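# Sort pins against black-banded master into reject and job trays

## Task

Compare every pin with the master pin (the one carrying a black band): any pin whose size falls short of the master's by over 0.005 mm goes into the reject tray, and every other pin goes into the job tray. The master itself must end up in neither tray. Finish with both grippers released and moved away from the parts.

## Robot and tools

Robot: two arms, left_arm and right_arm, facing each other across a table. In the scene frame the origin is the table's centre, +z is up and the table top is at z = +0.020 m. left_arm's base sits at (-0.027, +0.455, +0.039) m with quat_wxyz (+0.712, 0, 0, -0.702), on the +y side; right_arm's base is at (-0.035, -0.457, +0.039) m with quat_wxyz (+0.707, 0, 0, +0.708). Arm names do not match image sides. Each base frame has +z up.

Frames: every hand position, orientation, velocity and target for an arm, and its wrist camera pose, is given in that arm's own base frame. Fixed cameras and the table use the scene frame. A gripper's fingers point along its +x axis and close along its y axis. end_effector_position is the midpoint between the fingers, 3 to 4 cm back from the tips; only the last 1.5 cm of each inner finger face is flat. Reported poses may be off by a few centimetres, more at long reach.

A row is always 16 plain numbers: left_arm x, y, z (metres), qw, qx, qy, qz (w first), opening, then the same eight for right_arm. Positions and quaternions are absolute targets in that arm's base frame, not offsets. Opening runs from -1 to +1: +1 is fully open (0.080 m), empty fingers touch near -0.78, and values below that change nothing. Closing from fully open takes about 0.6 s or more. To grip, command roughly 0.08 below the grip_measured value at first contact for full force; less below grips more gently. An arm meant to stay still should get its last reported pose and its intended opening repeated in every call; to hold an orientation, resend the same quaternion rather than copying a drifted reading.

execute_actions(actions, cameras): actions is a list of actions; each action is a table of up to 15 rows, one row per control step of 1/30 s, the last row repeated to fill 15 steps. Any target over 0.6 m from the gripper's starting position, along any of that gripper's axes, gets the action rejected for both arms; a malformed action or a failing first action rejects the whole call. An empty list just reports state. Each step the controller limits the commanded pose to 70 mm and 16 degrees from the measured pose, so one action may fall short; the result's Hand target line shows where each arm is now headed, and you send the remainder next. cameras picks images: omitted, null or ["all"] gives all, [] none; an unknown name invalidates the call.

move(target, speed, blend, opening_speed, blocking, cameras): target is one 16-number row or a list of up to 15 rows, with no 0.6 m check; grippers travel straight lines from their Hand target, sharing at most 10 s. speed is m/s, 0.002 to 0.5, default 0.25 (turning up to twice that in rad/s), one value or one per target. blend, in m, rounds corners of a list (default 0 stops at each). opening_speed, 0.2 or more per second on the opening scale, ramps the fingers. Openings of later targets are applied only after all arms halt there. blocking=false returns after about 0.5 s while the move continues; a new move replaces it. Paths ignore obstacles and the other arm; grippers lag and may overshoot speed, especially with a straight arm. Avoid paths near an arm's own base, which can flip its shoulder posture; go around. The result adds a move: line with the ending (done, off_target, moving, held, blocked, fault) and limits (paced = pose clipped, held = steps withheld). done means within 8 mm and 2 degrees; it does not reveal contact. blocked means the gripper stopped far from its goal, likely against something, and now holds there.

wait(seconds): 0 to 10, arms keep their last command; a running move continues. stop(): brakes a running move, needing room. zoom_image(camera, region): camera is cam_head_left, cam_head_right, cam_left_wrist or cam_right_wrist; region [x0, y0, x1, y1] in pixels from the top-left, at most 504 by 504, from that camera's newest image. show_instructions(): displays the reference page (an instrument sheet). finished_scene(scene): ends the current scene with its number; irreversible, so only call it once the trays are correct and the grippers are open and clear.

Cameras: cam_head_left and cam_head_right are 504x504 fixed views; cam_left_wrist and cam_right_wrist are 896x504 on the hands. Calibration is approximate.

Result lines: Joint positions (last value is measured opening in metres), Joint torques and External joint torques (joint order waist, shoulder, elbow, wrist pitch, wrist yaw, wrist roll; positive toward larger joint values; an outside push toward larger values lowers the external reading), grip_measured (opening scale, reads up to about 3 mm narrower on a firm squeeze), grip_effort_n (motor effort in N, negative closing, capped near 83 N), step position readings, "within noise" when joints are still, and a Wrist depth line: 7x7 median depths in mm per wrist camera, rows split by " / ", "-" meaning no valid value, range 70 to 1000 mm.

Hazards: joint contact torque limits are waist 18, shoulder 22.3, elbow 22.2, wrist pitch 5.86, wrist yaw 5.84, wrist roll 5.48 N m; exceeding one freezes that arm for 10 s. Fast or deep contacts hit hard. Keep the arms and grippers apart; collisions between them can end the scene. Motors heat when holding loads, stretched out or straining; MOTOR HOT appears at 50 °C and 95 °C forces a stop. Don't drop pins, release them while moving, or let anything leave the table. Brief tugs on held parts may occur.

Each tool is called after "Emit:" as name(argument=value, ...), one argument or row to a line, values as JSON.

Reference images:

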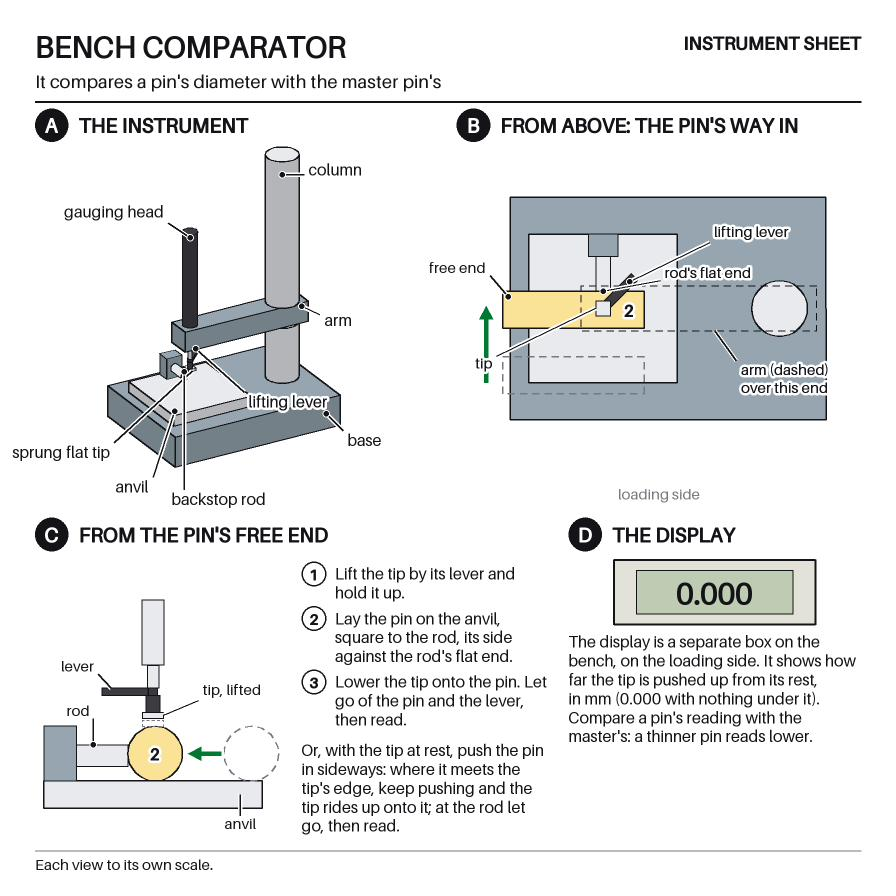

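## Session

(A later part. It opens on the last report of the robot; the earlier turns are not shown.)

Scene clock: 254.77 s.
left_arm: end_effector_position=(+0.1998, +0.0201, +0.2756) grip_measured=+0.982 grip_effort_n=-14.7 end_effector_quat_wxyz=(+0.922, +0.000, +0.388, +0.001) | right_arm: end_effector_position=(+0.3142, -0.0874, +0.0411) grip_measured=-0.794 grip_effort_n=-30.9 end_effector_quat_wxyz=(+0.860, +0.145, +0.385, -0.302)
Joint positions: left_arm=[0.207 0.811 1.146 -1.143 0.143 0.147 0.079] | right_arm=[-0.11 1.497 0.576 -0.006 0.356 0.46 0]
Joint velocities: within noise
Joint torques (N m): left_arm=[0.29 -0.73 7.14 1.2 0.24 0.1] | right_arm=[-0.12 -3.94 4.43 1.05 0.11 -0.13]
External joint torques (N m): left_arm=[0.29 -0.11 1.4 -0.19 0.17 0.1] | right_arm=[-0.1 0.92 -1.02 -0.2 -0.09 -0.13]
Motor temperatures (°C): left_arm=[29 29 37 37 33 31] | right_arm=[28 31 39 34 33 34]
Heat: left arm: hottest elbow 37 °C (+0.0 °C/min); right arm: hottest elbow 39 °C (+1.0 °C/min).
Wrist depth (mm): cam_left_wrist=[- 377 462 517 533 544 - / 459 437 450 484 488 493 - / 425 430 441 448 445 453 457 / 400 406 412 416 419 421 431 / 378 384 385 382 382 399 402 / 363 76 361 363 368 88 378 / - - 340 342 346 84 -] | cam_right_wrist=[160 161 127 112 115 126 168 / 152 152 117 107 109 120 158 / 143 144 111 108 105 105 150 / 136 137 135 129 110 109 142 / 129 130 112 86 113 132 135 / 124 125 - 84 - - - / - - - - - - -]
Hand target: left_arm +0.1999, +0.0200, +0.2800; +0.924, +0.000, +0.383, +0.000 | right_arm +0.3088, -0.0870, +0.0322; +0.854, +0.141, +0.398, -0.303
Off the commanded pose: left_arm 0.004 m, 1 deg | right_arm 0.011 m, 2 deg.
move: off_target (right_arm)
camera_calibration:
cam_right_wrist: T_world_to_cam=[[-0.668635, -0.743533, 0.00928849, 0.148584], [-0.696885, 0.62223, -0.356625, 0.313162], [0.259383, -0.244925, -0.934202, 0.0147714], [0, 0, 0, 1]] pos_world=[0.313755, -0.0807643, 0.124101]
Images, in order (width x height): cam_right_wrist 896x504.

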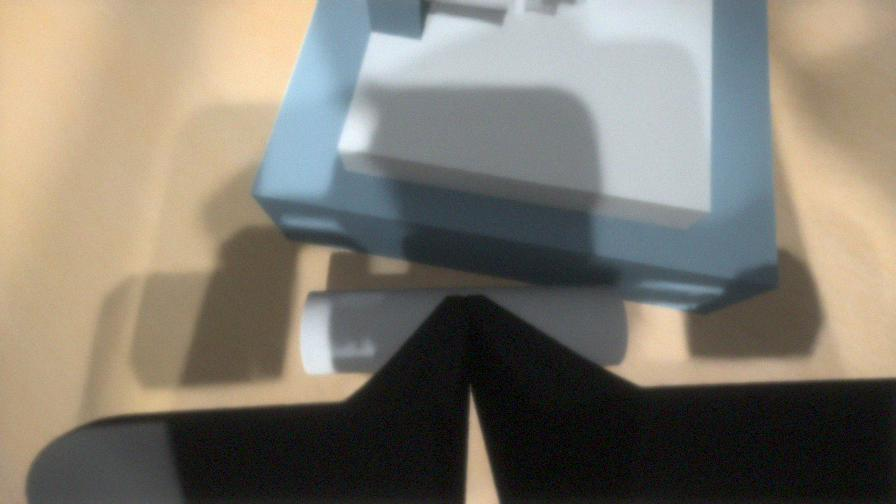

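Emit:
move(
  target=[
    [0.20, 0.02, 0.28, 0.92388, 0, 0.38268, 0, 0.98, 0.309, -0.087, 0.035, 0.8543, 0.1411, 0.3983, -0.3025, -0.80],
    [0.20, 0.02, 0.28, 0.92388, 0, 0.38268, 0, 0.98, 0.282, -0.065, 0.034, 0.8543, 0.1411, 0.3983, -0.3025, -0.80],
  ],
  speed=0.03,
  cameras=["cam_right_wrist"],
)

Scene clock: 259.60 s.
left_arm: end_effector_position=(+0.1998, +0.0201, +0.2756) grip_measured=+0.982 grip_effort_n=-14.7 end_effector_quat_wxyz=(+0.922, +0.000, +0.388, +0.001) | right_arm: end_effector_position=(+0.2840, -0.0654, +0.0336) grip_measured=-0.794 grip_effort_n=-30.9 end_effector_quat_wxyz=(+0.854, +0.141, +0.400, -0.302)
Joint positions: left_arm=[0.207 0.811 1.146 -1.143 0.143 0.147 0.079] | right_arm=[-0.023 1.4 0.482 -0.069 0.402 0.533 0]
Joint velocities: within noise
Joint torques (N m): left_arm=[0.29 -0.73 7.13 1.2 0.24 0.1] | right_arm=[0.17 -6.05 5.01 0.92 0.36 0.13]
External joint torques (N m): left_arm=[0.29 -0.05 1.37 -0.18 0.17 0.1] | right_arm=[0.16 -2.05 -0.26 -0.22 0.14 0.13]
Motor temperatures (°C): left_arm=[29 29 37 37 33 31] | right_arm=[28 31 38 34 33 34]
Heat: left arm: hottest elbow 37 °C (+0.0 °C/min); right arm: hottest elbow 38 °C (+0.0 °C/min).
Wrist depth (mm): cam_left_wrist=[- 377 472 519 535 545 - / 459 435 450 482 489 493 - / 426 431 441 447 448 452 455 / 401 406 411 415 419 420 431 / 376 384 386 382 382 399 403 / 361 76 361 364 368 88 379 / - - 341 343 346 84 -] | cam_right_wrist=[146 146 115 113 111 117 159 / 138 140 138 130 116 114 149 / 132 132 134 136 137 139 142 / 125 126 108 109 111 133 135 / 120 121 122 94 126 126 128 / 116 117 - 84 - - - / - - - - - - -]
Hand target: left_arm +0.1999, +0.0200, +0.2800; +0.924, +0.000, +0.383, +0.000 | right_arm +0.2821, -0.0650, +0.0340; +0.854, +0.141, +0.398, -0.303
Off the commanded pose: left_arm 0.004 m, 1 deg | right_arm 0.002 m, 0 deg.
move: done
camera_calibration:
cam_right_wrist: T_world_to_cam=[[-0.664324, -0.746929, 0.0277766, 0.142783], [-0.711051, 0.620086, -0.33151, 0.278737], [0.230391, -0.239981, -0.943043, 0.0298606], [0, 0, 0, 1]] pos_world=[0.286171, -0.0590264, 0.116598]
Images, in order (width x height): cam_right_wrist 896x504.

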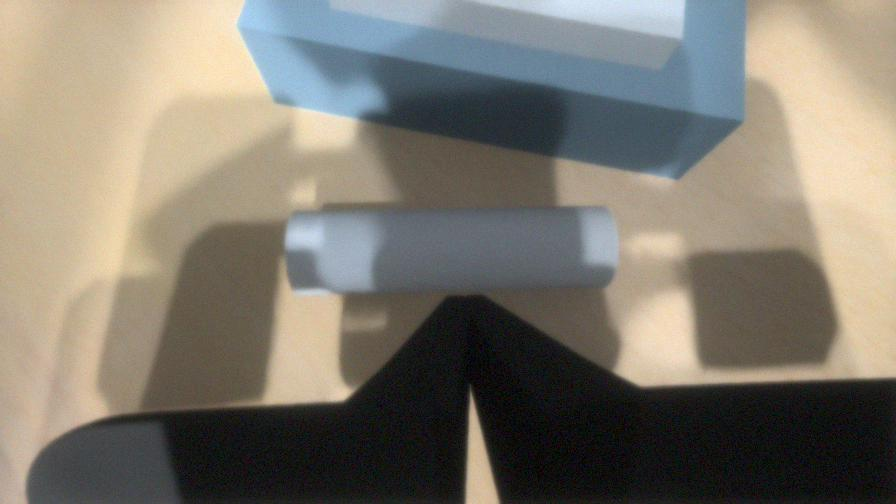

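Emit:
move(
  target=[
    [0.20, 0.02, 0.28, 0.92388, 0, 0.38268, 0, 0.98, 0.282, -0.065, 0.065, 0.8543, 0.1411, 0.3983, -0.3025, -0.80],
    [0.20, 0.02, 0.28, 0.92388, 0, 0.38268, 0, 0.98, 0.303, -0.082, 0.065, 0.8543, 0.1411, 0.3983, -0.3025, -0.80],
    [0.20, 0.02, 0.28, 0.92388, 0, 0.38268, 0, 0.98, 0.303, -0.082, 0.026, 0.8543, 0.1411, 0.3983, -0.3025, -0.80],
  ],
  speed=[0.1,0.1,0.05],
  cameras=["cam_right_wrist"],
)

Scene clock: 270.97 s.
left_arm: end_effector_position=(+0.1998, +0.0201, +0.2756) grip_measured=+0.982 grip_effort_n=-14.7 end_effector_quat_wxyz=(+0.922, +0.000, +0.388, +0.001) | right_arm: end_effector_position=(+0.3095, -0.0835, +0.0366) grip_measured=-0.794 grip_effort_n=-30.5 end_effector_quat_wxyz=(+0.861, +0.145, +0.382, -0.304)
Joint positions: left_arm=[0.207 0.811 1.146 -1.143 0.143 0.147 0.079] | right_arm=[-0.093 1.492 0.545 0.02 0.369 0.476 0]
Joint velocities: within noise
Joint torques (N m): left_arm=[0.29 -0.73 7.13 1.2 0.24 0.1] | right_arm=[0.04 -3.8 4.02 0.91 0.02 -0.12]
External joint torques (N m): left_arm=[0.29 -0.05 1.35 -0.19 0.17 0.1] | right_arm=[0.06 0.93 -1.33 -0.33 -0.18 -0.12]
Motor temperatures (°C): left_arm=[29 29 37 38 33 31] | right_arm=[28 31 38 34 33 34]
Heat: left arm: hottest wrist pitch 38 °C (+1.0 °C/min); right arm: hottest elbow 38 °C (+0.0 °C/min).
Wrist depth (mm): cam_left_wrist=[- 377 464 518 533 543 - / 460 437 451 483 490 493 - / 426 430 441 446 446 453 456 / 400 407 410 416 418 421 429 / 377 384 386 382 384 399 401 / 362 76 360 364 368 88 378 / - - 338 343 347 84 -] | cam_right_wrist=[156 158 123 110 111 121 165 / 148 148 108 103 105 114 154 / 139 140 111 108 107 108 145 / 132 133 133 132 123 107 137 / 126 126 127 94 130 129 130 / 121 121 - 84 - - - / - - - - - - -]
Hand target: left_arm +0.1999, +0.0200, +0.2800; +0.924, +0.000, +0.383, +0.000 | right_arm +0.3028, -0.0820, +0.0264; +0.854, +0.141, +0.398, -0.303
Off the commanded pose: left_arm 0.004 m, 1 deg | right_arm 0.013 m, 2 deg.
move: off_target (right_arm)
camera_calibration:
cam_right_wrist: T_world_to_cam=[[-0.671066, -0.741364, 0.00705708, 0.149488], [-0.692777, 0.623639, -0.362125, 0.304872], [0.264065, -0.247899, -0.932103, 0.0108859], [0, 0, 0, 1]] pos_world=[0.30865, -0.0766068, 0.119494]
Images, in order (width x height): cam_right_wrist 896x504.

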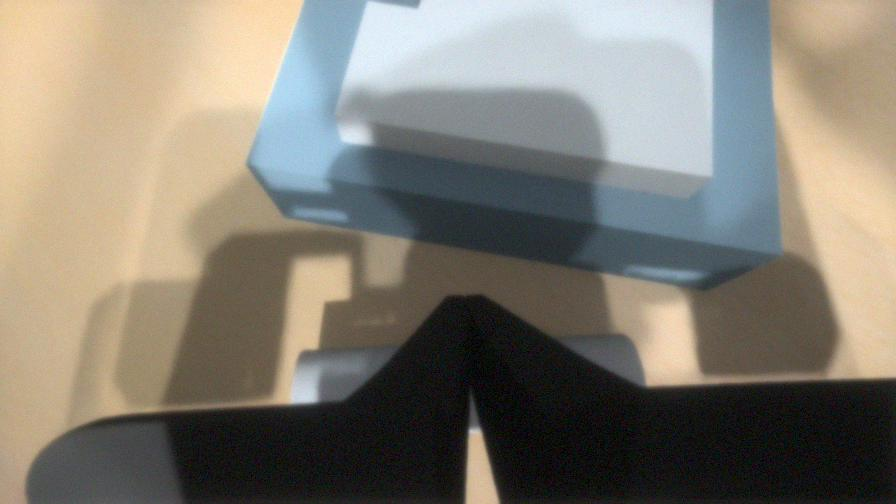

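Emit:
move(
  target=[
    [0.20, 0.02, 0.28, 0.92388, 0, 0.38268, 0, 0.98, 0.303, -0.082, 0.031, 0.8543, 0.1411, 0.3983, -0.3025, -0.80],
    [0.20, 0.02, 0.28, 0.92388, 0, 0.38268, 0, 0.98, 0.276, -0.060, 0.031, 0.8543, 0.1411, 0.3983, -0.3025, -0.80],
    [0.20, 0.02, 0.28, 0.92388, 0, 0.38268, 0, 0.98, 0.25, -0.04, 0.15, 0.8543, 0.1411, 0.3983, -0.3025, 0.1],
  ],
  speed=[0.03,0.03,0.15],
  cameras=["cam_right_wrist"],
)

Scene clock: 277.83 s.
left_arm: end_effector_position=(+0.1998, +0.0201, +0.2756) grip_measured=+0.982 grip_effort_n=-14.7 end_effector_quat_wxyz=(+0.922, +0.000, +0.388, +0.001) | right_arm: end_effector_position=(+0.2483, -0.0404, +0.1446) grip_measured=+0.096 grip_effort_n=14.2 end_effector_quat_wxyz=(+0.851, +0.138, +0.406, -0.303)
Joint positions: left_arm=[0.207 0.811 1.146 -1.143 0.143 0.147 0.079] | right_arm=[0.116 1.06 0.766 -0.762 0.475 0.663 0.039]
Joint velocities: within noise
Joint torques (N m): left_arm=[0.29 -0.72 7.13 1.2 0.24 0.1] | right_arm=[0.22 -4.04 8.05 0.85 0.41 0.14]
External joint torques (N m): left_arm=[0.3 -0.1 1.35 -0.21 0.16 0.1] | right_arm=[0.23 -1.36 1.76 -0.18 0.14 0.14]
Motor temperatures (°C): left_arm=[29 29 37 38 33 31] | right_arm=[28 32 38 34 33 34]
Heat: left arm: hottest wrist pitch 38 °C (+1.0 °C/min); right arm: hottest elbow 38 °C (+0.0 °C/min).
Wrist depth (mm): cam_left_wrist=[- 378 473 523 534 541 - / 459 435 450 482 490 494 - / 426 430 441 447 449 454 455 / 401 407 411 417 417 420 430 / 376 384 384 382 383 400 401 / 361 76 360 365 368 88 379 / - - 340 344 346 84 -] | cam_right_wrist=[272 275 279 234 260 299 212 / 258 262 262 227 271 282 194 / 245 249 253 252 259 263 202 / 232 238 242 246 251 250 212 / 223 228 232 235 93 242 237 / 215 - 86 219 86 - - / - - 210 216 216 - -]
Hand target: left_arm +0.1999, +0.0200, +0.2800; +0.924, +0.000, +0.383, +0.000 | right_arm +0.2499, -0.0400, +0.1499; +0.854, +0.141, +0.398, -0.302
Off the commanded pose: left_arm 0.004 m, 1 deg | right_arm 0.006 m, 1 deg.
move: done
camera_calibration:
cam_right_wrist: T_world_to_cam=[[-0.663885, -0.746828, 0.0387886, 0.132978], [-0.715897, 0.619681, -0.321693, 0.27443], [0.216213, -0.241336, -0.946049, 0.152646], [0, 0, 0, 1]] pos_world=[0.251741, -0.0339085, 0.227535]
Images, in order (width x height): cam_right_wrist 896x504.

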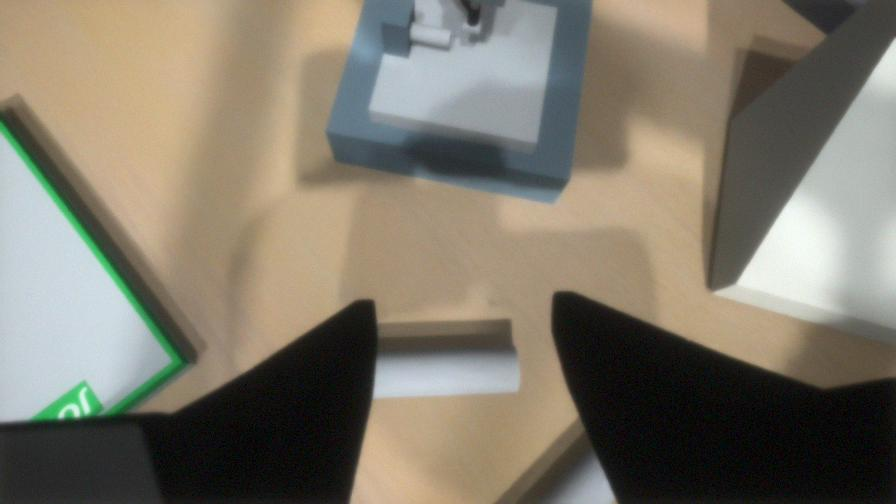

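Emit:
move(
  target=[
    [0.20, 0.02, 0.28, 0.92388, 0, 0.38268, 0, 0.98, 0.24, -0.05, 0.16, 0.9063, 0, 0.4226, 0, 0.1],
    [0.20, 0.02, 0.28, 0.92388, 0, 0.38268, 0, 0.98, 0.223, -0.09, 0.10, 0.8214, -0.1786, 0.3830, 0.3830, 0.1],
  ],
  speed=[0.3,0.3],
  blend=[0.02,0],
  cameras=["cam_right_wrist"],
)

Scene clock: 293.83 s.
left_arm: end_effector_position=(+0.1998, +0.0201, +0.2756) grip_measured=+0.982 grip_effort_n=-14.7 end_effector_quat_wxyz=(+0.922, +0.000, +0.388, +0.001) | right_arm: end_effector_position=(+0.2217, -0.0881, +0.0993) grip_measured=+0.097 grip_effort_n=13.7 end_effector_quat_wxyz=(+0.821, -0.178, +0.384, +0.383)
Joint positions: left_arm=[0.207 0.811 1.146 -1.143 0.143 0.147 0.079] | right_arm=[-0.793 1.477 0.897 -1.071 -0.693 -1.693 0.039]
Joint velocities: within noise
Joint torques (N m): left_arm=[0.29 -0.72 7.13 1.21 0.24 0.1] | right_arm=[-0.22 -4.45 6.53 0.04 -0.48 -0.13]
External joint torques (N m): left_arm=[0.3 -0.06 1.31 -0.21 0.17 0.1] | right_arm=[-0.26 -0.02 1.39 -0.11 -0.03 -0.13]
Motor temperatures (°C): left_arm=[29 29 38 38 33 31] | right_arm=[28 31 38 34 33 34]
Heat: left arm: hottest elbow 38 °C (+1.0 °C/min); right arm: hottest elbow 38 °C (-1.0 °C/min).
Wrist depth (mm): cam_left_wrist=[- 377 470 522 535 543 - / 457 434 450 485 489 492 - / 425 430 440 448 448 452 457 / 400 406 411 415 419 421 430 / 375 384 386 382 383 400 402 / 362 76 362 364 367 88 378 / - - 340 344 347 84 -] | cam_right_wrist=[243 243 241 237 237 237 234 / 230 228 225 226 225 224 221 / 218 216 210 214 212 209 173 / 206 205 204 199 201 199 160 / 196 195 196 189 93 183 153 / 188 - 86 183 87 - - / - - 154 175 175 - -]
Hand target: left_arm +0.1999, +0.0200, +0.2800; +0.924, +0.000, +0.383, +0.000 | right_arm +0.2230, -0.0900, +0.1000; +0.821, -0.178, +0.383, +0.383
Off the commanded pose: left_arm 0.004 m, 1 deg | right_arm 0.002 m, 0 deg.
move: done
camera_calibration:
cam_right_wrist: T_world_to_cam=[[0.733524, -0.679172, 0.0258391, -0.221122], [-0.634537, -0.697948, -0.33201, 0.137286], [0.243526, 0.227142, -0.942922, 0.138918], [0, 0, 0, 1]] pos_world=[0.215481, -0.0859152, 0.182283]
Images, in order (width x height): cam_right_wrist 896x504.

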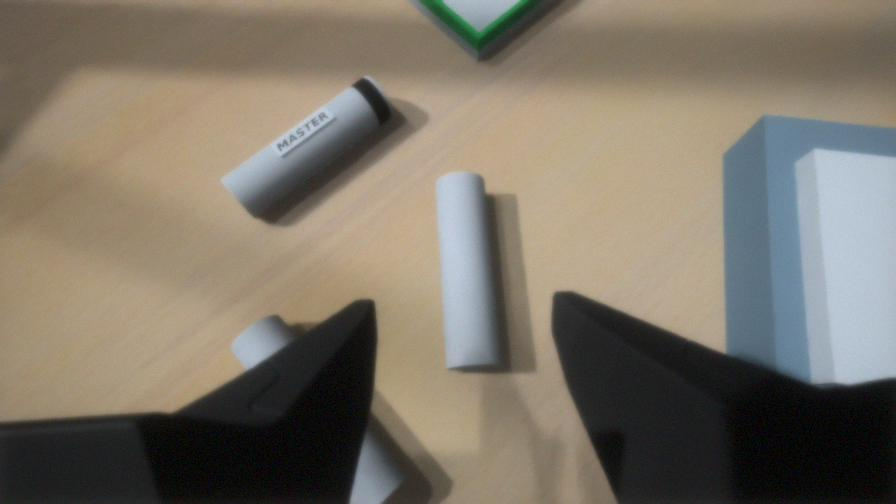

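Emit:
move(
  target=[
    [0.20, 0.02, 0.28, 0.92388, 0, 0.38268, 0, 0.98, 0.229, -0.088, 0.055, 0.8214, -0.1786, 0.3830, 0.3830, -0.1],
    [0.20, 0.02, 0.28, 0.92388, 0, 0.38268, 0, 0.98, 0.2325, -0.0835, 0.033, 0.8214, -0.1786, 0.3830, 0.3830, -0.1],
  ],
  speed=[0.15,0.05],
  cameras=["cam_right_wrist"],
)

Scene clock: 301.87 s.
left_arm: end_effector_position=(+0.1998, +0.0201, +0.2756) grip_measured=+0.982 grip_effort_n=-14.7 end_effector_quat_wxyz=(+0.922, +0.000, +0.388, +0.001) | right_arm: end_effector_position=(+0.2338, -0.0862, +0.0359) grip_measured=-0.096 grip_effort_n=-19.8 end_effector_quat_wxyz=(+0.822, -0.186, +0.382, +0.380)
Joint positions: left_arm=[0.207 0.811 1.146 -1.143 0.143 0.147 0.079] | right_arm=[-0.749 1.611 0.744 -0.731 -0.693 -1.638 0.031]
Joint velocities: within noise
Joint torques (N m): left_arm=[0.29 -0.72 7.13 1.2 0.24 0.1] | right_arm=[0.21 -4.85 4.23 0.39 -0.56 0.12]
External joint torques (N m): left_arm=[0.29 -0.07 1.34 -0.2 0.17 0.1] | right_arm=[0.23 0 -0.37 0.14 -0.12 0.12]
Motor temperatures (°C): left_arm=[29 29 38 38 33 31] | right_arm=[28 31 39 33 33 34]
Heat: left arm: hottest elbow 38 °C (+1.0 °C/min); right arm: hottest elbow 39 °C (+0.0 °C/min).
Wrist depth (mm): cam_left_wrist=[- 376 472 524 536 542 - / 460 436 449 484 488 492 - / 426 432 441 448 447 453 456 / 402 406 410 415 420 422 431 / 378 382 385 382 383 399 400 / 363 76 361 365 368 88 378 / - - 341 343 346 84 -] | cam_right_wrist=[160 136 156 160 160 159 159 / 149 139 151 147 151 150 147 / 143 143 143 125 143 142 139 / 136 136 135 121 135 135 132 / 129 129 129 108 103 129 126 / 109 105 - 121 85 - - / - - - 117 116 - -]
Hand target: left_arm +0.1999, +0.0200, +0.2800; +0.924, +0.000, +0.383, +0.000 | right_arm +0.2325, -0.0835, +0.0331; +0.821, -0.179, +0.383, +0.383
Off the commanded pose: left_arm 0.004 m, 1 deg | right_arm 0.004 m, 1 deg.
move: done
camera_calibration:
cam_right_wrist: T_world_to_cam=[[0.733796, -0.678002, 0.0430853, -0.227612], [-0.63019, -0.702997, -0.329629, 0.123683], [0.253778, 0.214729, -0.943127, 0.0722511], [0, 0, 0, 1]] pos_world=[0.226629, -0.0828872, 0.118718]
Images, in order (width x height): cam_right_wrist 896x504.

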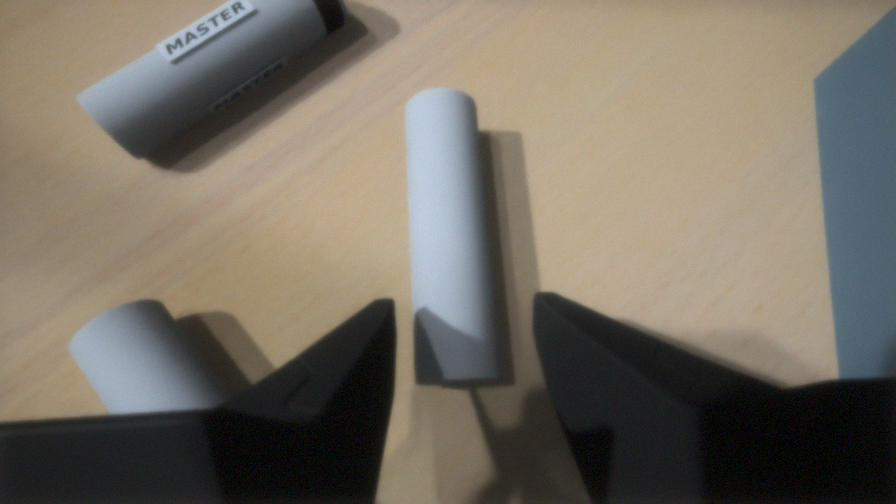

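Emit:
move(
  target=[
    [0.20, 0.02, 0.28, 0.92388, 0, 0.38268, 0, 0.98, 0.2305, -0.0815, 0.0225, 0.8214, -0.1786, 0.3830, 0.3830, -0.1],
    [0.20, 0.02, 0.28, 0.92388, 0, 0.38268, 0, 0.98, 0.2305, -0.0815, 0.0225, 0.8214, -0.1786, 0.3830, 0.3830, -0.60],
    [0.20, 0.02, 0.28, 0.92388, 0, 0.38268, 0, 0.98, 0.2305, -0.0815, 0.08, 0.8214, -0.1786, 0.3830, 0.3830, -0.60],
  ],
  speed=[0.05,0.05,0.1],
  opening_speed=0.8,
  cameras=["cam_right_wrist"],
)

Scene clock: 308.97 s.
left_arm: end_effector_position=(+0.1998, +0.0201, +0.2756) grip_measured=+0.982 grip_effort_n=-14.7 end_effector_quat_wxyz=(+0.922, +0.000, +0.388, +0.001) | right_arm: end_effector_position=(+0.2272, -0.0799, +0.0738) grip_measured=-0.396 grip_effort_n=-83.5 end_effector_quat_wxyz=(+0.818, -0.171, +0.390, +0.387)
Joint positions: left_arm=[0.207 0.811 1.146 -1.143 0.143 0.147 0.079] | right_arm=[-0.747 1.515 0.825 -0.942 -0.69 -1.635 0.017]
Joint velocities: within noise
Joint torques (N m): left_arm=[0.3 -0.73 7.13 1.2 0.24 0.1] | right_arm=[0.1 -7.02 6.74 0.05 -0.68 0.05]
External joint torques (N m): left_arm=[0.29 -0.07 1.33 -0.2 0.18 0.1] | right_arm=[0.11 -2.47 1.81 -0.13 -0.24 0.05]
Motor temperatures (°C): left_arm=[29 29 38 38 33 31] | right_arm=[28 32 38 33 33 34]
Heat: left arm: hottest elbow 38 °C (+1.0 °C/min); right arm: hottest elbow 38 °C (-1.0 °C/min).
Wrist depth (mm): cam_left_wrist=[- 376 471 523 535 543 - / 458 436 450 484 490 492 - / 427 431 441 449 447 453 454 / 401 405 411 415 419 421 430 / 376 383 387 383 382 400 402 / 361 76 360 363 367 88 378 / - - 340 344 347 84 -] | cam_right_wrist=[214 212 209 205 204 201 198 / 202 200 179 118 192 190 166 / 191 187 184 112 182 180 152 / 181 179 177 105 173 171 154 / 172 171 169 99 163 163 144 / 165 163 - 156 86 - - / - - - 152 - - -]
Hand target: left_arm +0.1999, +0.0200, +0.2800; +0.924, +0.000, +0.383, +0.000 | right_arm +0.2304, -0.0814, +0.0799; +0.821, -0.179, +0.383, +0.383
Off the commanded pose: left_arm 0.004 m, 1 deg | right_arm 0.007 m, 1 deg.
move: done
camera_calibration:
cam_right_wrist: T_world_to_cam=[[0.73431, -0.67879, 0.00566841, -0.217586], [-0.640114, -0.695202, -0.327031, 0.139087], [0.225926, 0.236514, -0.944997, 0.116552], [0, 0, 0, 1]] pos_world=[0.222475, -0.0785672, 0.15686]
Images, in order (width x height): cam_right_wrist 896x504.

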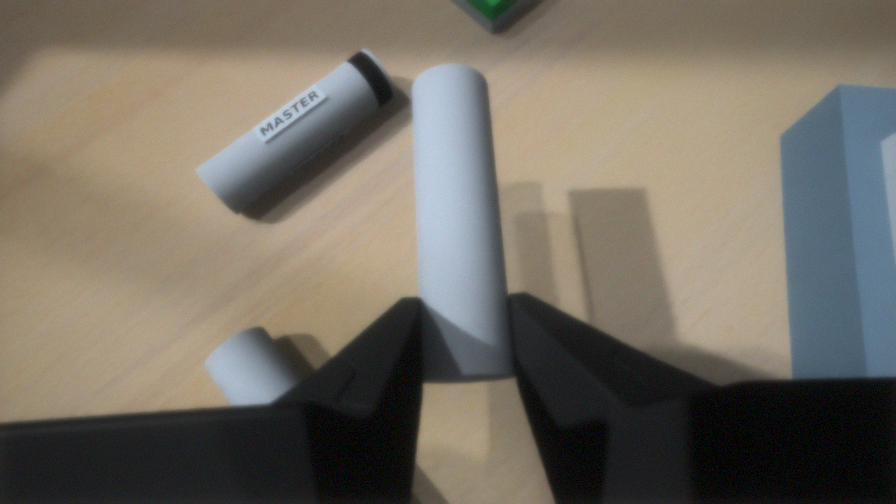

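Emit:
move(
  target=[
    [0.20, 0.02, 0.28, 0.92388, 0, 0.38268, 0, 0.98, 0.25, -0.04, 0.16, 0.9063, 0, 0.4226, 0, -0.60],
    [0.20, 0.02, 0.28, 0.92388, 0, 0.38268, 0, 0.98, 0.28, -0.107, 0.13, 0.8129, 0.1869, 0.3790, -0.4009, -0.60],
  ],
  speed=[0.25,0.25],
  blend=[0.02,0],
  cameras=["cam_right_wrist"],
)

Scene clock: 321.40 s.
left_arm: end_effector_position=(+0.1998, +0.0201, +0.2756) grip_measured=+0.982 grip_effort_n=-14.7 end_effector_quat_wxyz=(+0.922, +0.000, +0.388, +0.001) | right_arm: end_effector_position=(+0.2754, -0.1060, +0.1233) grip_measured=-0.396 grip_effort_n=-83.5 end_effector_quat_wxyz=(+0.809, +0.185, +0.389, -0.399)
Joint positions: left_arm=[0.207 0.811 1.146 -1.143 0.143 0.147 0.079] | right_arm=[-0.138 1.267 0.802 -0.586 0.461 0.645 0.017]
Joint velocities: within noise
Joint torques (N m): left_arm=[0.29 -0.72 7.13 1.2 0.24 0.1] | right_arm=[0.22 -4.63 8.7 1.04 0.56 0.15]
External joint torques (N m): left_arm=[0.29 -0.06 1.36 -0.19 0.17 0.1] | right_arm=[0.2 -0.71 2.58 0.01 0.3 0.14]
Motor temperatures (°C): left_arm=[29 29 38 38 33 31] | right_arm=[28 32 40 33 34 34]
Heat: left arm: hottest elbow 38 °C (+1.0 °C/min); right arm: hottest elbow 40 °C (+2.0 °C/min).
Wrist depth (mm): cam_left_wrist=[- 377 471 527 536 543 - / 458 437 450 485 491 492 - / 424 430 441 447 448 456 455 / 400 405 412 417 419 422 431 / 376 383 385 382 383 400 401 / 361 76 360 365 368 88 379 / - - 341 344 346 84 -] | cam_right_wrist=[241 243 124 222 262 265 139 / 230 230 167 118 248 218 147 / 221 195 184 112 236 201 156 / 211 185 180 105 226 199 168 / 202 204 205 99 215 195 182 / 196 198 - 110 86 - - / - - - 195 - - -]
Hand target: left_arm +0.1999, +0.0200, +0.2800; +0.924, +0.000, +0.383, +0.000 | right_arm +0.2799, -0.1069, +0.1300; +0.813, +0.187, +0.379, -0.401
Off the commanded pose: left_arm 0.004 m, 1 deg | right_arm 0.008 m, 1 deg.
move: done
camera_calibration:
cam_right_wrist: T_world_to_cam=[[-0.818269, -0.573554, 0.038358, 0.163753], [-0.55431, 0.769621, -0.316899, 0.298412], [0.152237, -0.280571, -0.947683, 0.124405], [0, 0, 0, 1]] pos_world=[0.280467, -0.100838, 0.206182]
Images, in order (width x height): cam_right_wrist 896x504.

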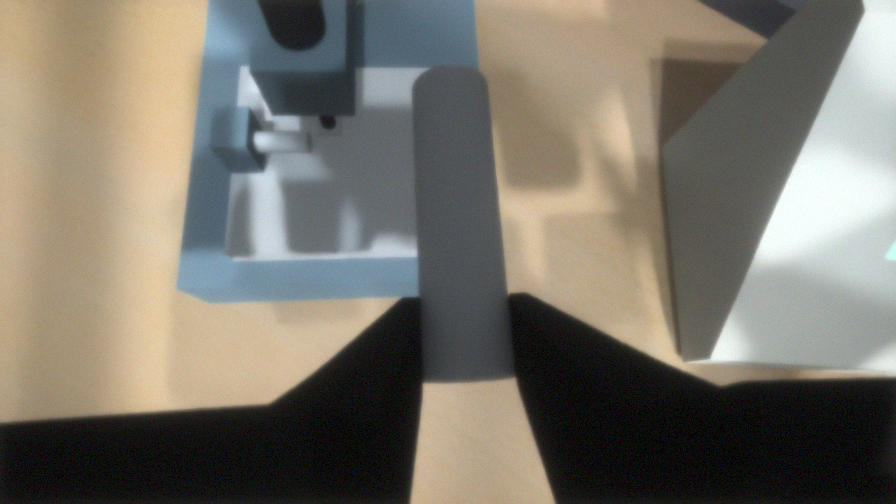

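Emit:
move(
  target=[
    [0.20, 0.02, 0.28, 0.92388, 0, 0.38268, 0, 0.98, 0.3035, -0.1230, 0.10, 0.8129, 0.1869, 0.3790, -0.4009, -0.60],
    [0.20, 0.02, 0.28, 0.92388, 0, 0.38268, 0, 0.98, 0.3035, -0.1230, 0.065, 0.8129, 0.1869, 0.3790, -0.4009, -0.60],
    [0.20, 0.02, 0.28, 0.92388, 0, 0.38268, 0, 0.98, 0.3342, -0.0994, 0.0665, 0.8129, 0.1869, 0.3790, -0.4009, -0.60],
  ],
  speed=[0.1,0.05,0.03],
  cameras=["cam_right_wrist"],
)

Scene clock: 328.90 s.
left_arm: end_effector_position=(+0.1998, +0.0201, +0.2756) grip_measured=+0.982 grip_effort_n=-14.7 end_effector_quat_wxyz=(+0.922, +0.000, +0.388, +0.001) | right_arm: end_effector_position=(+0.3282, -0.1057, +0.0692) grip_measured=-0.396 grip_effort_n=-83.5 end_effector_quat_wxyz=(+0.810, +0.184, +0.374, -0.412)
Joint positions: left_arm=[0.207 0.811 1.146 -1.143 0.143 0.147 0.079] | right_arm=[-0.095 1.57 0.81 -0.295 0.514 0.699 0.017]
Joint velocities: within noise
Joint torques (N m): left_arm=[0.29 -0.72 7.14 1.2 0.24 0.1] | right_arm=[1.08 -4.68 7.23 1.18 -0.37 0.09]
External joint torques (N m): left_arm=[0.3 -0.18 1.44 -0.19 0.17 0.09] | right_arm=[1.02 0.98 1.55 0.13 -0.65 0.09]
Motor temperatures (°C): left_arm=[29 29 38 38 33 31] | right_arm=[28 32 41 33 34 34]
Heat: left arm: hottest elbow 38 °C (+1.0 °C/min); right arm: hottest elbow 41 °C (+3.0 °C/min).
Wrist depth (mm): cam_left_wrist=[- 378 446 519 536 544 - / 460 437 450 485 491 491 - / 424 433 441 447 447 451 456 / 401 407 410 415 421 421 431 / 376 384 385 382 382 399 402 / 361 76 359 363 367 88 377 / - - 340 343 346 84 -] | cam_right_wrist=[186 189 156 - 162 206 210 / 176 178 136 111 151 194 197 / 167 168 124 112 136 183 182 / 159 160 123 105 128 173 175 / 152 152 119 99 104 163 166 / - - - 148 86 - - / - - - 144 - - -]
Hand target: left_arm +0.1999, +0.0200, +0.2800; +0.924, +0.000, +0.383, +0.000 | right_arm +0.3339, -0.0994, +0.0665; +0.813, +0.187, +0.379, -0.401
Off the commanded pose: left_arm 0.004 m, 1 deg | right_arm 0.009 m, 1 deg.
move: off_target (right_arm)
camera_calibration:
cam_right_wrist: T_world_to_cam=[[-0.832786, -0.552387, 0.0365667, 0.216339], [-0.529123, 0.774811, -0.345971, 0.304638], [0.162777, -0.307468, -0.937532, 0.0582539], [0, 0, 0, 1]] pos_world=[0.331873, -0.0986232, 0.1521]
Images, in order (width x height): cam_right_wrist 896x504.

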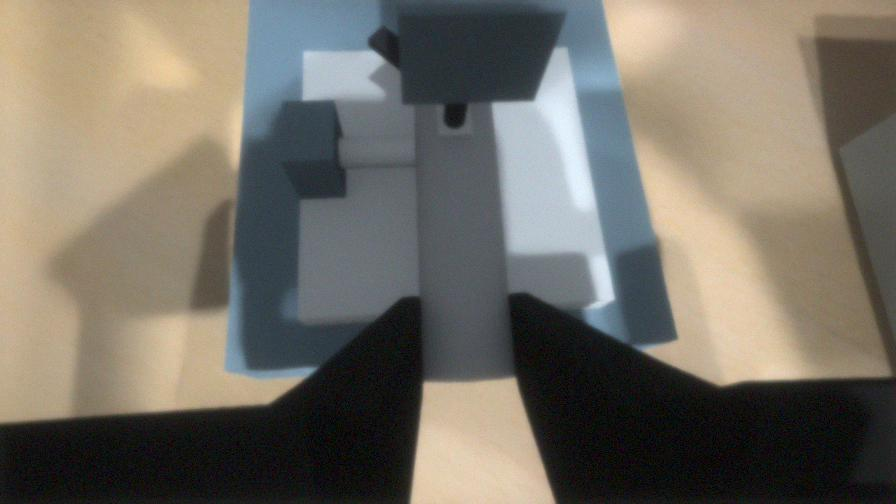

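Emit:
move(
  target=[
    [0.20, 0.02, 0.28, 0.92388, 0, 0.38268, 0, 0.98, 0.3275, -0.1058, 0.0670, 0.8129, 0.1869, 0.3790, -0.4009, -0.60],
    [0.20, 0.02, 0.28, 0.92388, 0, 0.38268, 0, 0.98, 0.3275, -0.1058, 0.0670, 0.8129, 0.1869, 0.3790, -0.4009, -0.05],
    [0.20, 0.02, 0.28, 0.92388, 0, 0.38268, 0, 0.98, 0.3005, -0.070, 0.12, 0.8129, 0.1869, 0.3790, -0.4009, -0.05],
    [0.20, 0.02, 0.28, 0.92388, 0, 0.38268, 0, 0.98, 0.25, -0.06, 0.19, 0.8129, 0.1869, 0.3790, -0.4009, -0.05],
  ],
  speed=[0.03,0.03,0.12,0.2],
  opening_speed=0.6,
  cameras=["cam_right_wrist"],
)

Emit:
zoom_image(
  camera="cam_right_wrist",
  region=[745, 150, 875, 215],
)

Scene clock: 337.03 s.
left_arm: end_effector_position=(+0.1998, +0.0201, +0.2756) grip_measured=+0.982 grip_effort_n=-14.7 end_effector_quat_wxyz=(+0.922, +0.000, +0.388, +0.001) | right_arm: end_effector_position=(+0.2489, -0.0603, +0.1850) grip_measured=-0.054 grip_effort_n=14.2 end_effector_quat_wxyz=(+0.810, +0.183, +0.386, -0.402)
Joint positions: left_arm=[0.207 0.811 1.146 -1.143 0.143 0.147 0.079] | right_arm=[0.085 1.158 0.989 -0.994 0.569 0.873 0.033]
Joint velocities: within noise
Joint torques (N m): left_arm=[0.29 -0.72 7.14 1.2 0.24 0.1] | right_arm=[0.23 -4.61 7.85 0.71 0.48 0.14]
External joint torques (N m): left_arm=[0.28 -0.08 1.39 -0.18 0.18 0.1] | right_arm=[0.24 -1.51 1.74 -0.18 0.14 0.14]
Motor temperatures (°C): left_arm=[29 28 38 38 33 31] | right_arm=[28 33 40 34 34 34]
Heat: left arm: hottest elbow 38 °C (+1.0 °C/min); right arm: hottest elbow 40 °C (+2.0 °C/min).
Wrist depth (mm): cam_left_wrist=[- 377 456 526 535 542 - / 458 436 450 483 490 492 - / 426 432 440 445 446 453 458 / 401 407 410 415 418 421 430 / 377 384 385 382 383 399 402 / 361 76 361 363 368 88 379 / - - 339 344 346 84 -] | cam_right_wrist=[318 325 288 304 346 231 218 / 302 308 252 284 326 228 226 / 289 294 257 269 309 241 240 / 275 279 280 285 294 259 260 / 262 267 270 276 103 287 290 / 250 - - 264 80 - - / - - - 252 - - -]
Hand target: left_arm +0.1999, +0.0200, +0.2800; +0.924, +0.000, +0.383, +0.000 | right_arm +0.2499, -0.0600, +0.1899; +0.813, +0.187, +0.379, -0.401
Off the commanded pose: left_arm 0.004 m, 1 deg | right_arm 0.005 m, 1 deg.
move: done
camera_calibration:
cam_right_wrist: T_world_to_cam=[[-0.820032, -0.570886, 0.0404526, 0.166126], [-0.551228, 0.768829, -0.324113, 0.268635], [0.153931, -0.288082, -0.945153, 0.198395], [0, 0, 0, 1]] pos_world=[0.253769, -0.054541, 0.267862]
Images, in order (width x height): cam_right_wrist 896x504.

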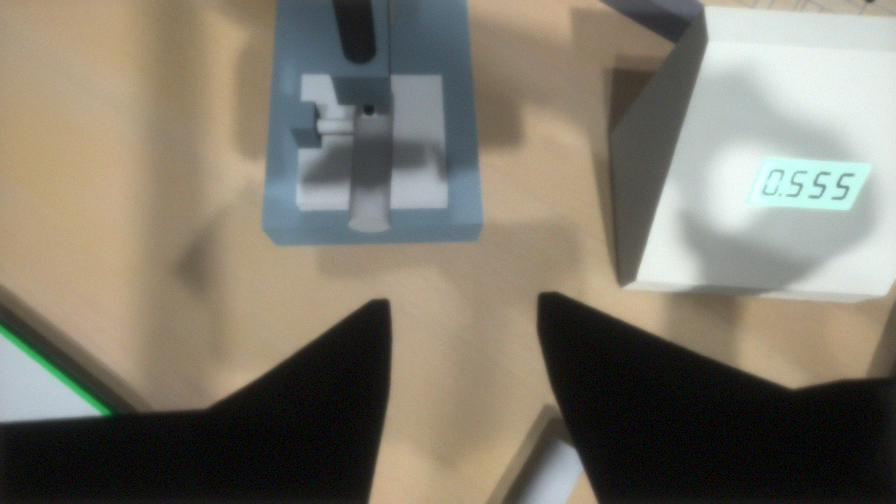

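Scaled by 3.877 from the camera's 896x504 image, which has a finer 1280x720 frame.

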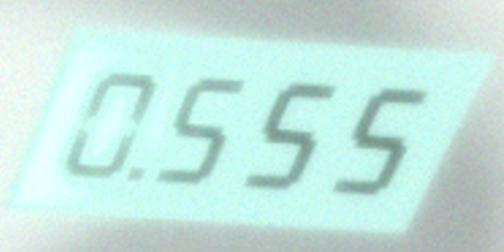

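Emit:
move(
  target=[
    [0.20, 0.02, 0.28, 0.92388, 0, 0.38268, 0, 0.98, 0.298, -0.071, 0.118, 0.8129, 0.1869, 0.3790, -0.4009, -0.05],
    [0.20, 0.02, 0.28, 0.92388, 0, 0.38268, 0, 0.98, 0.325, -0.1073, 0.0645, 0.8129, 0.1869, 0.3790, -0.4009, -0.05],
    [0.20, 0.02, 0.28, 0.92388, 0, 0.38268, 0, 0.98, 0.325, -0.1073, 0.0645, 0.8129, 0.1869, 0.3790, -0.4009, -0.60],
    [0.20, 0.02, 0.28, 0.92388, 0, 0.38268, 0, 0.98, 0.3005, -0.126, 0.069, 0.8129, 0.1869, 0.3790, -0.4009, -0.60],
    [0.20, 0.02, 0.28, 0.92388, 0, 0.38268, 0, 0.98, 0.295, -0.120, 0.13, 0.8129, 0.1869, 0.3790, -0.4009, -0.60],
  ],
  speed=[0.2,0.1,0.1,0.05,0.1],
  opening_speed=0.8,
  cameras=["cam_right_wrist"],
)

Emit:
move(
  target=[
    [0.20, 0.02, 0.28, 0.92388, 0, 0.38268, 0, 0.98, 0.27, 0.0, 0.16, 0.9063, 0, 0.4226, 0, -0.60],
    [0.20, 0.02, 0.28, 0.92388, 0, 0.38268, 0, 0.98, 0.36, 0.25, 0.11, 0.9063, 0, 0.4226, 0, -0.60],
  ],
  speed=0.25,
  blend=[0.03,0],
  cameras=["cam_right_wrist"],
)

Scene clock: 352.93 s.
left_arm: end_effector_position=(+0.1998, +0.0201, +0.2756) grip_measured=+0.982 grip_effort_n=-14.7 end_effector_quat_wxyz=(+0.922, +0.000, +0.388, +0.001) | right_arm: end_effector_position=(+0.2907, -0.1189, +0.1186) grip_measured=-0.393 grip_effort_n=-83.5 end_effector_quat_wxyz=(+0.806, +0.184, +0.396, -0.400)
Joint positions: left_arm=[0.207 0.811 1.146 -1.143 0.143 0.147 0.079] | right_arm=[-0.184 1.351 0.847 -0.545 0.438 0.602 0.017]
Joint velocities: within noise
Joint torques (N m): left_arm=[0.29 -0.73 7.14 1.2 0.24 0.1] | right_arm=[0.22 -7.34 8.56 1.05 0.55 0.14]
External joint torques (N m): left_arm=[0.3 -0.11 1.4 -0.19 0.17 0.1] | right_arm=[0.22 -2.78 2.37 -0.01 0.29 0.14]
Motor temperatures (°C): left_arm=[29 28 38 38 33 31] | right_arm=[28 33 41 34 33 34]
Heat: left arm: hottest elbow 38 °C (+0.0 °C/min); right arm: hottest elbow 41 °C (+3.0 °C/min).
Wrist depth (mm): cam_left_wrist=[- 377 470 526 537 545 - / 457 436 449 483 488 491 - / 425 431 442 447 447 453 457 / 402 408 411 414 420 421 430 / 376 383 384 382 384 398 401 / 361 76 362 364 367 88 378 / - - 339 344 347 84 -] | cam_right_wrist=[230 233 116 211 252 257 241 / 221 221 113 117 240 246 147 / 211 185 175 111 229 210 145 / 202 176 169 104 218 206 152 / 195 188 168 98 210 203 163 / 189 191 - 194 86 - - / - - - 190 - - -]
Hand target: left_arm +0.1999, +0.0200, +0.2800; +0.924, +0.000, +0.383, +0.000 | right_arm +0.2948, -0.1199, +0.1299; +0.813, +0.187, +0.379, -0.401
Off the commanded pose: left_arm 0.004 m, 1 deg | right_arm 0.012 m, 2 deg.
move: off_target (right_arm)
camera_calibration:
cam_right_wrist: T_world_to_cam=[[-0.817842, -0.573353, 0.0489976, 0.167677], [-0.558802, 0.770978, -0.305504, 0.31554], [0.137386, -0.277234, -0.950929, 0.119096], [0, 0, 0, 1]] pos_world=[0.297096, -0.114119, 0.201435]
Images, in order (width x height): cam_right_wrist 896x504.

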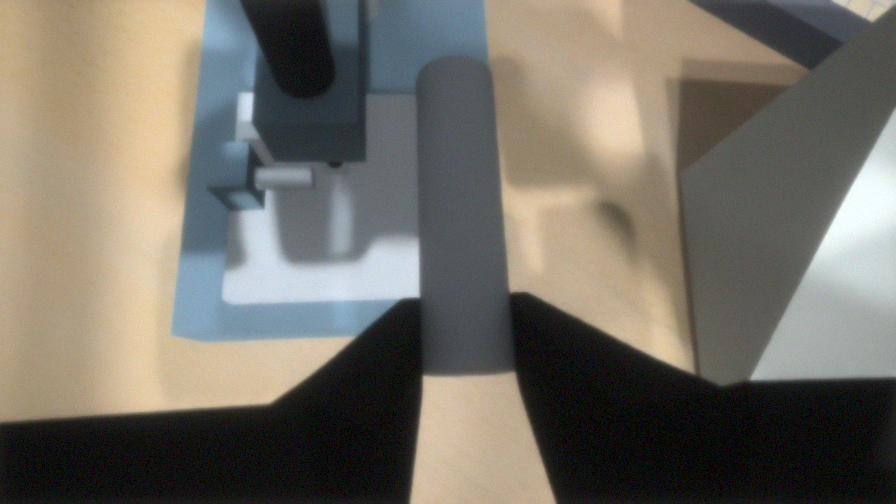

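Scene clock: 356.50 s.
left_arm: end_effector_position=(+0.1998, +0.0201, +0.2756) grip_measured=+0.982 grip_effort_n=-14.7 end_effector_quat_wxyz=(+0.922, +0.000, +0.388, +0.001) | right_arm: end_effector_position=(+0.3556, +0.2478, +0.1050) grip_measured=-0.393 grip_effort_n=-83.5 end_effector_quat_wxyz=(+0.903, -0.005, +0.430, +0.002)
Joint positions: left_arm=[0.207 0.811 1.146 -1.143 0.143 0.147 0.079] | right_arm=[0.76 1.823 1.264 -0.481 0.45 0.625 0.017]
Joint velocities: within noise
Joint torques (N m): left_arm=[0.3 -0.72 7.13 1.21 0.24 0.1] | right_arm=[-0.07 -9.07 8.48 1.05 0.56 0.14]
External joint torques (N m): left_arm=[0.29 -0.11 1.37 -0.19 0.18 0.09] | right_arm=[-0.06 -1.12 2.41 -0.03 0.3 0.13]
Motor temperatures (°C): left_arm=[29 28 38 38 33 31] | right_arm=[28 33 41 34 33 34]
Heat: left arm: hottest elbow 38 °C (+0.0 °C/min); right arm: hottest elbow 41 °C (+3.0 °C/min).
Wrist depth (mm): cam_left_wrist=[- 378 469 524 534 530 - / 458 434 450 483 489 492 - / 425 432 442 448 447 452 455 / 403 406 412 417 421 421 432 / 376 383 387 382 383 399 402 / 362 76 361 365 369 88 378 / - - 341 344 347 84 -] | cam_right_wrist=[150 215 218 222 225 234 239 / 148 203 208 118 214 220 224 / 172 195 198 111 204 210 213 / 929 187 189 104 195 200 203 / 181 180 180 97 187 191 194 / 174 174 - 174 86 - - / - - - 170 - - -]
Hand target: left_arm +0.1999, +0.0200, +0.2800; +0.924, +0.000, +0.383, +0.000 | right_arm +0.3599, +0.2499, +0.1101; +0.906, +0.000, +0.423, +0.000
Off the commanded pose: left_arm 0.004 m, 1 deg | right_arm 0.007 m, 1 deg.
move: done
camera_calibration:
cam_right_wrist: T_world_to_cam=[[-0.0399636, -0.998566, 0.0356278, 0.261772], [-0.947386, 0.0265341, -0.318991, 0.388922], [0.317588, -0.0465013, -0.947088, 0.0773052], [0, 0, 0, 1]] pos_world=[0.35437, 0.254672, 0.187951]
Images, in order (width x height): cam_right_wrist 896x504.

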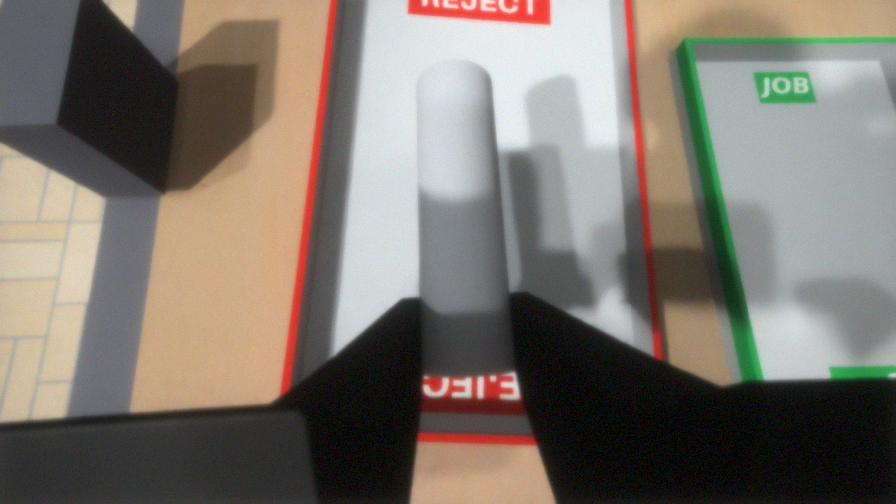

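Emit:
move(
  target=[
    [0.20, 0.02, 0.28, 0.92388, 0, 0.38268, 0, 0.98, 0.375, 0.262, 0.07, 0.9063, 0, 0.4226, 0, -0.60],
    [0.20, 0.02, 0.28, 0.92388, 0, 0.38268, 0, 0.98, 0.375, 0.262, 0.038, 0.9063, 0, 0.4226, 0, -0.60],
  ],
  speed=[0.12,0.06],
  cameras=["cam_right_wrist"],
)

Scene clock: 362.57 s.
left_arm: end_effector_position=(+0.1998, +0.0201, +0.2756) grip_measured=+0.982 grip_effort_n=-14.7 end_effector_quat_wxyz=(+0.922, +0.000, +0.388, +0.001) | right_arm: end_effector_position=(+0.3744, +0.2636, +0.0414) grip_measured=-0.393 grip_effort_n=-83.5 end_effector_quat_wxyz=(+0.907, +0.002, +0.422, +0.003)
Joint positions: left_arm=[0.207 0.811 1.146 -1.143 0.143 0.147 0.079] | right_arm=[0.758 2 1.222 -0.239 0.453 0.625 0.017]
Joint velocities: within noise
Joint torques (N m): left_arm=[0.29 -0.73 7.13 1.2 0.24 0.1] | right_arm=[-0.13 -9.55 5.72 1.3 0.39 -0.01]
External joint torques (N m): left_arm=[0.29 -0.09 1.37 -0.19 0.17 0.09] | right_arm=[-0.08 -0.74 0.06 0.2 0.13 -0.01]
Motor temperatures (°C): left_arm=[29 28 38 38 33 31] | right_arm=[28 34 41 35 34 34]
Heat: left arm: hottest elbow 38 °C (+0.0 °C/min); right arm: hottest elbow 41 °C (+2.0 °C/min).
Wrist depth (mm): cam_left_wrist=[- 377 472 525 533 436 - / 458 435 449 484 491 483 - / 426 431 440 448 447 453 455 / 400 407 411 415 420 423 430 / 377 382 384 381 382 398 402 / 362 76 360 364 367 88 377 / - - 340 343 346 84 -] | cam_right_wrist=[124 144 145 147 149 151 146 / - 138 137 118 142 144 146 / 129 130 130 111 134 136 137 / 123 125 124 104 127 129 129 / 118 119 108 98 121 124 122 / 114 115 - 114 86 - - / - - - 110 81 - -]
Hand target: left_arm +0.1999, +0.0200, +0.2800; +0.924, +0.000, +0.383, +0.000 | right_arm +0.3750, +0.2620, +0.0380; +0.906, +0.000, +0.423, +0.000
Off the commanded pose: left_arm 0.004 m, 1 deg | right_arm 0.004 m, 0 deg.
move: done
camera_calibration:
cam_right_wrist: T_world_to_cam=[[-0.044584, -0.998776, 0.0214121, 0.282939], [-0.941754, 0.0348677, -0.334491, 0.382356], [0.333335, -0.0350779, -0.942156, 0.00265553], [0, 0, 0, 1]] pos_world=[0.371815, 0.269354, 0.124338]
Images, in order (width x height): cam_right_wrist 896x504.

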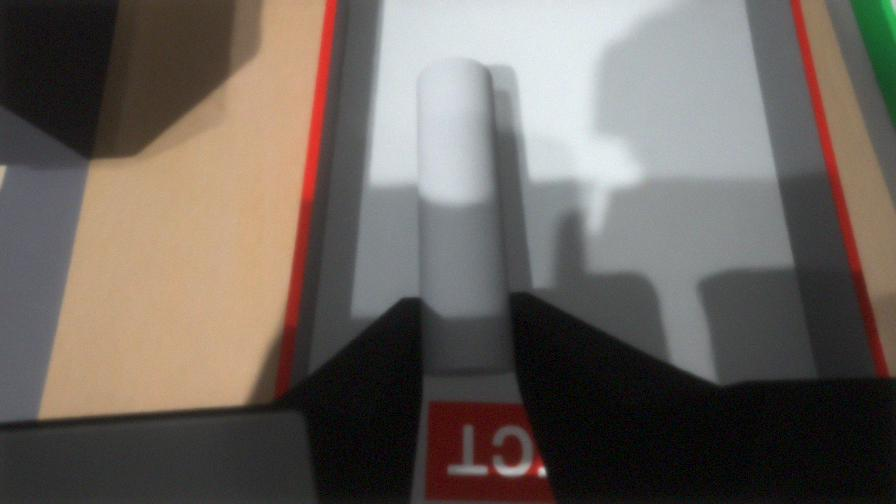

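Emit:
move(
  target=[0.20, 0.02, 0.28, 0.92388, 0, 0.38268, 0, 0.98, 0.375, 0.262, 0.0335, 0.9063, 0, 0.4226, 0, -0.60],
  speed=0.03,
  cameras=[],
)

Emit:
move(
  target=[0.20, 0.02, 0.28, 0.92388, 0, 0.38268, 0, 0.98, 0.375, 0.262, 0.031, 0.9063, 0, 0.4226, 0, -0.60],
  speed=0.03,
  cameras=[],
)

Scene clock: 366.07 s.
left_arm: end_effector_position=(+0.1998, +0.0201, +0.2756) grip_measured=+0.982 grip_effort_n=-14.7 end_effector_quat_wxyz=(+0.922, +0.000, +0.388, +0.001) | right_arm: end_effector_position=(+0.3753, +0.2642, +0.0396) grip_measured=-0.393 grip_effort_n=-83.5 end_effector_quat_wxyz=(+0.908, +0.004, +0.419, +0.004)
Joint positions: left_arm=[0.207 0.811 1.146 -1.143 0.143 0.147 0.079] | right_arm=[0.758 2.005 1.216 -0.222 0.453 0.625 0.017]
Joint velocities: within noise
Joint torques (N m): left_arm=[0.29 -0.72 7.14 1.2 0.24 0.1] | right_arm=[-0.18 -9.09 5.53 1.25 0.37 -0.01]
External joint torques (N m): left_arm=[0.29 -0.07 1.32 -0.21 0.17 0.1] | right_arm=[-0.14 -0.31 -0.11 0.14 0.11 -0.01]
Motor temperatures (°C): left_arm=[29 28 38 38 33 31] | right_arm=[28 35 41 35 34 34]
Heat: left arm: hottest elbow 38 °C (+0.0 °C/min); right arm: hottest elbow 41 °C (+3.0 °C/min).
Wrist depth (mm): cam_left_wrist=[- 377 474 525 531 436 - / 457 436 450 481 489 485 - / 426 431 441 448 448 453 455 / 400 407 412 414 420 421 433 / 377 384 384 383 384 398 402 / 362 76 360 364 368 88 378 / - - 340 344 346 84 -] | cam_right_wrist=[123 144 145 146 147 150 147 / - 137 137 117 140 142 141 / 128 130 130 111 132 134 133 / 123 124 123 104 126 128 125 / 117 119 118 98 120 122 119 / 113 114 - 112 86 - - / - - - 109 81 - -]
Hand target: left_arm +0.1999, +0.0200, +0.2800; +0.924, +0.000, +0.383, +0.000 | right_arm +0.3750, +0.2620, +0.0336; +0.906, +0.000, +0.423, +0.000
Off the commanded pose: left_arm 0.004 m, 1 deg | right_arm 0.006 m, 1 deg.
move: done
No camera images: "cameras" was empty.

Scene clock: 366.77 s.
left_arm: end_effector_position=(+0.1998, +0.0201, +0.2756) grip_measured=+0.982 grip_effort_n=-14.7 end_effector_quat_wxyz=(+0.922, +0.000, +0.388, +0.001) | right_arm: end_effector_position=(+0.3757, +0.2644, +0.0384) grip_measured=-0.393 grip_effort_n=-83.5 end_effector_quat_wxyz=(+0.908, +0.005, +0.418, +0.004)
Joint positions: left_arm=[0.207 0.811 1.146 -1.143 0.143 0.147 0.079] | right_arm=[0.758 2.008 1.213 -0.212 0.455 0.625 0.017]
Joint velocities: within noise
Joint torques (N m): left_arm=[0.29 -0.72 7.14 1.2 0.24 0.1] | right_arm=[-0.18 -8.83 5.39 1.22 0.32 -0.01]
External joint torques (N m): left_arm=[0.29 -0.06 1.34 -0.2 0.17 0.09] | right_arm=[-0.14 0.07 -0.26 0.1 0.06 -0.01]
Motor temperatures (°C): left_arm=[29 28 38 38 33 31] | right_arm=[28 35 41 35 33 34]
Heat: left arm: hottest elbow 38 °C (+0.0 °C/min); right arm: hottest elbow 41 °C (+3.0 °C/min).
Wrist depth (mm): cam_left_wrist=[- 377 471 523 534 432 - / 459 435 451 483 488 484 - / 425 431 442 449 449 453 456 / 401 405 411 415 419 424 431 / 378 383 385 383 381 401 402 / 361 76 361 364 367 88 378 / - - 340 344 346 84 -] | cam_right_wrist=[127 144 144 145 147 149 142 / - 137 136 116 140 141 142 / 127 129 129 111 132 134 132 / 122 123 123 104 125 127 125 / 117 118 116 97 119 121 118 / 113 114 - 112 86 - - / - - - 108 88 - -]
Hand target: left_arm +0.1999, +0.0200, +0.2800; +0.924, +0.000, +0.383, +0.000 | right_arm +0.3749, +0.2619, +0.0311; +0.906, +0.000, +0.423, +0.000
Off the commanded pose: left_arm 0.004 m, 1 deg | right_arm 0.008 m, 1 deg.
move: done
No camera images: "cameras" was empty.


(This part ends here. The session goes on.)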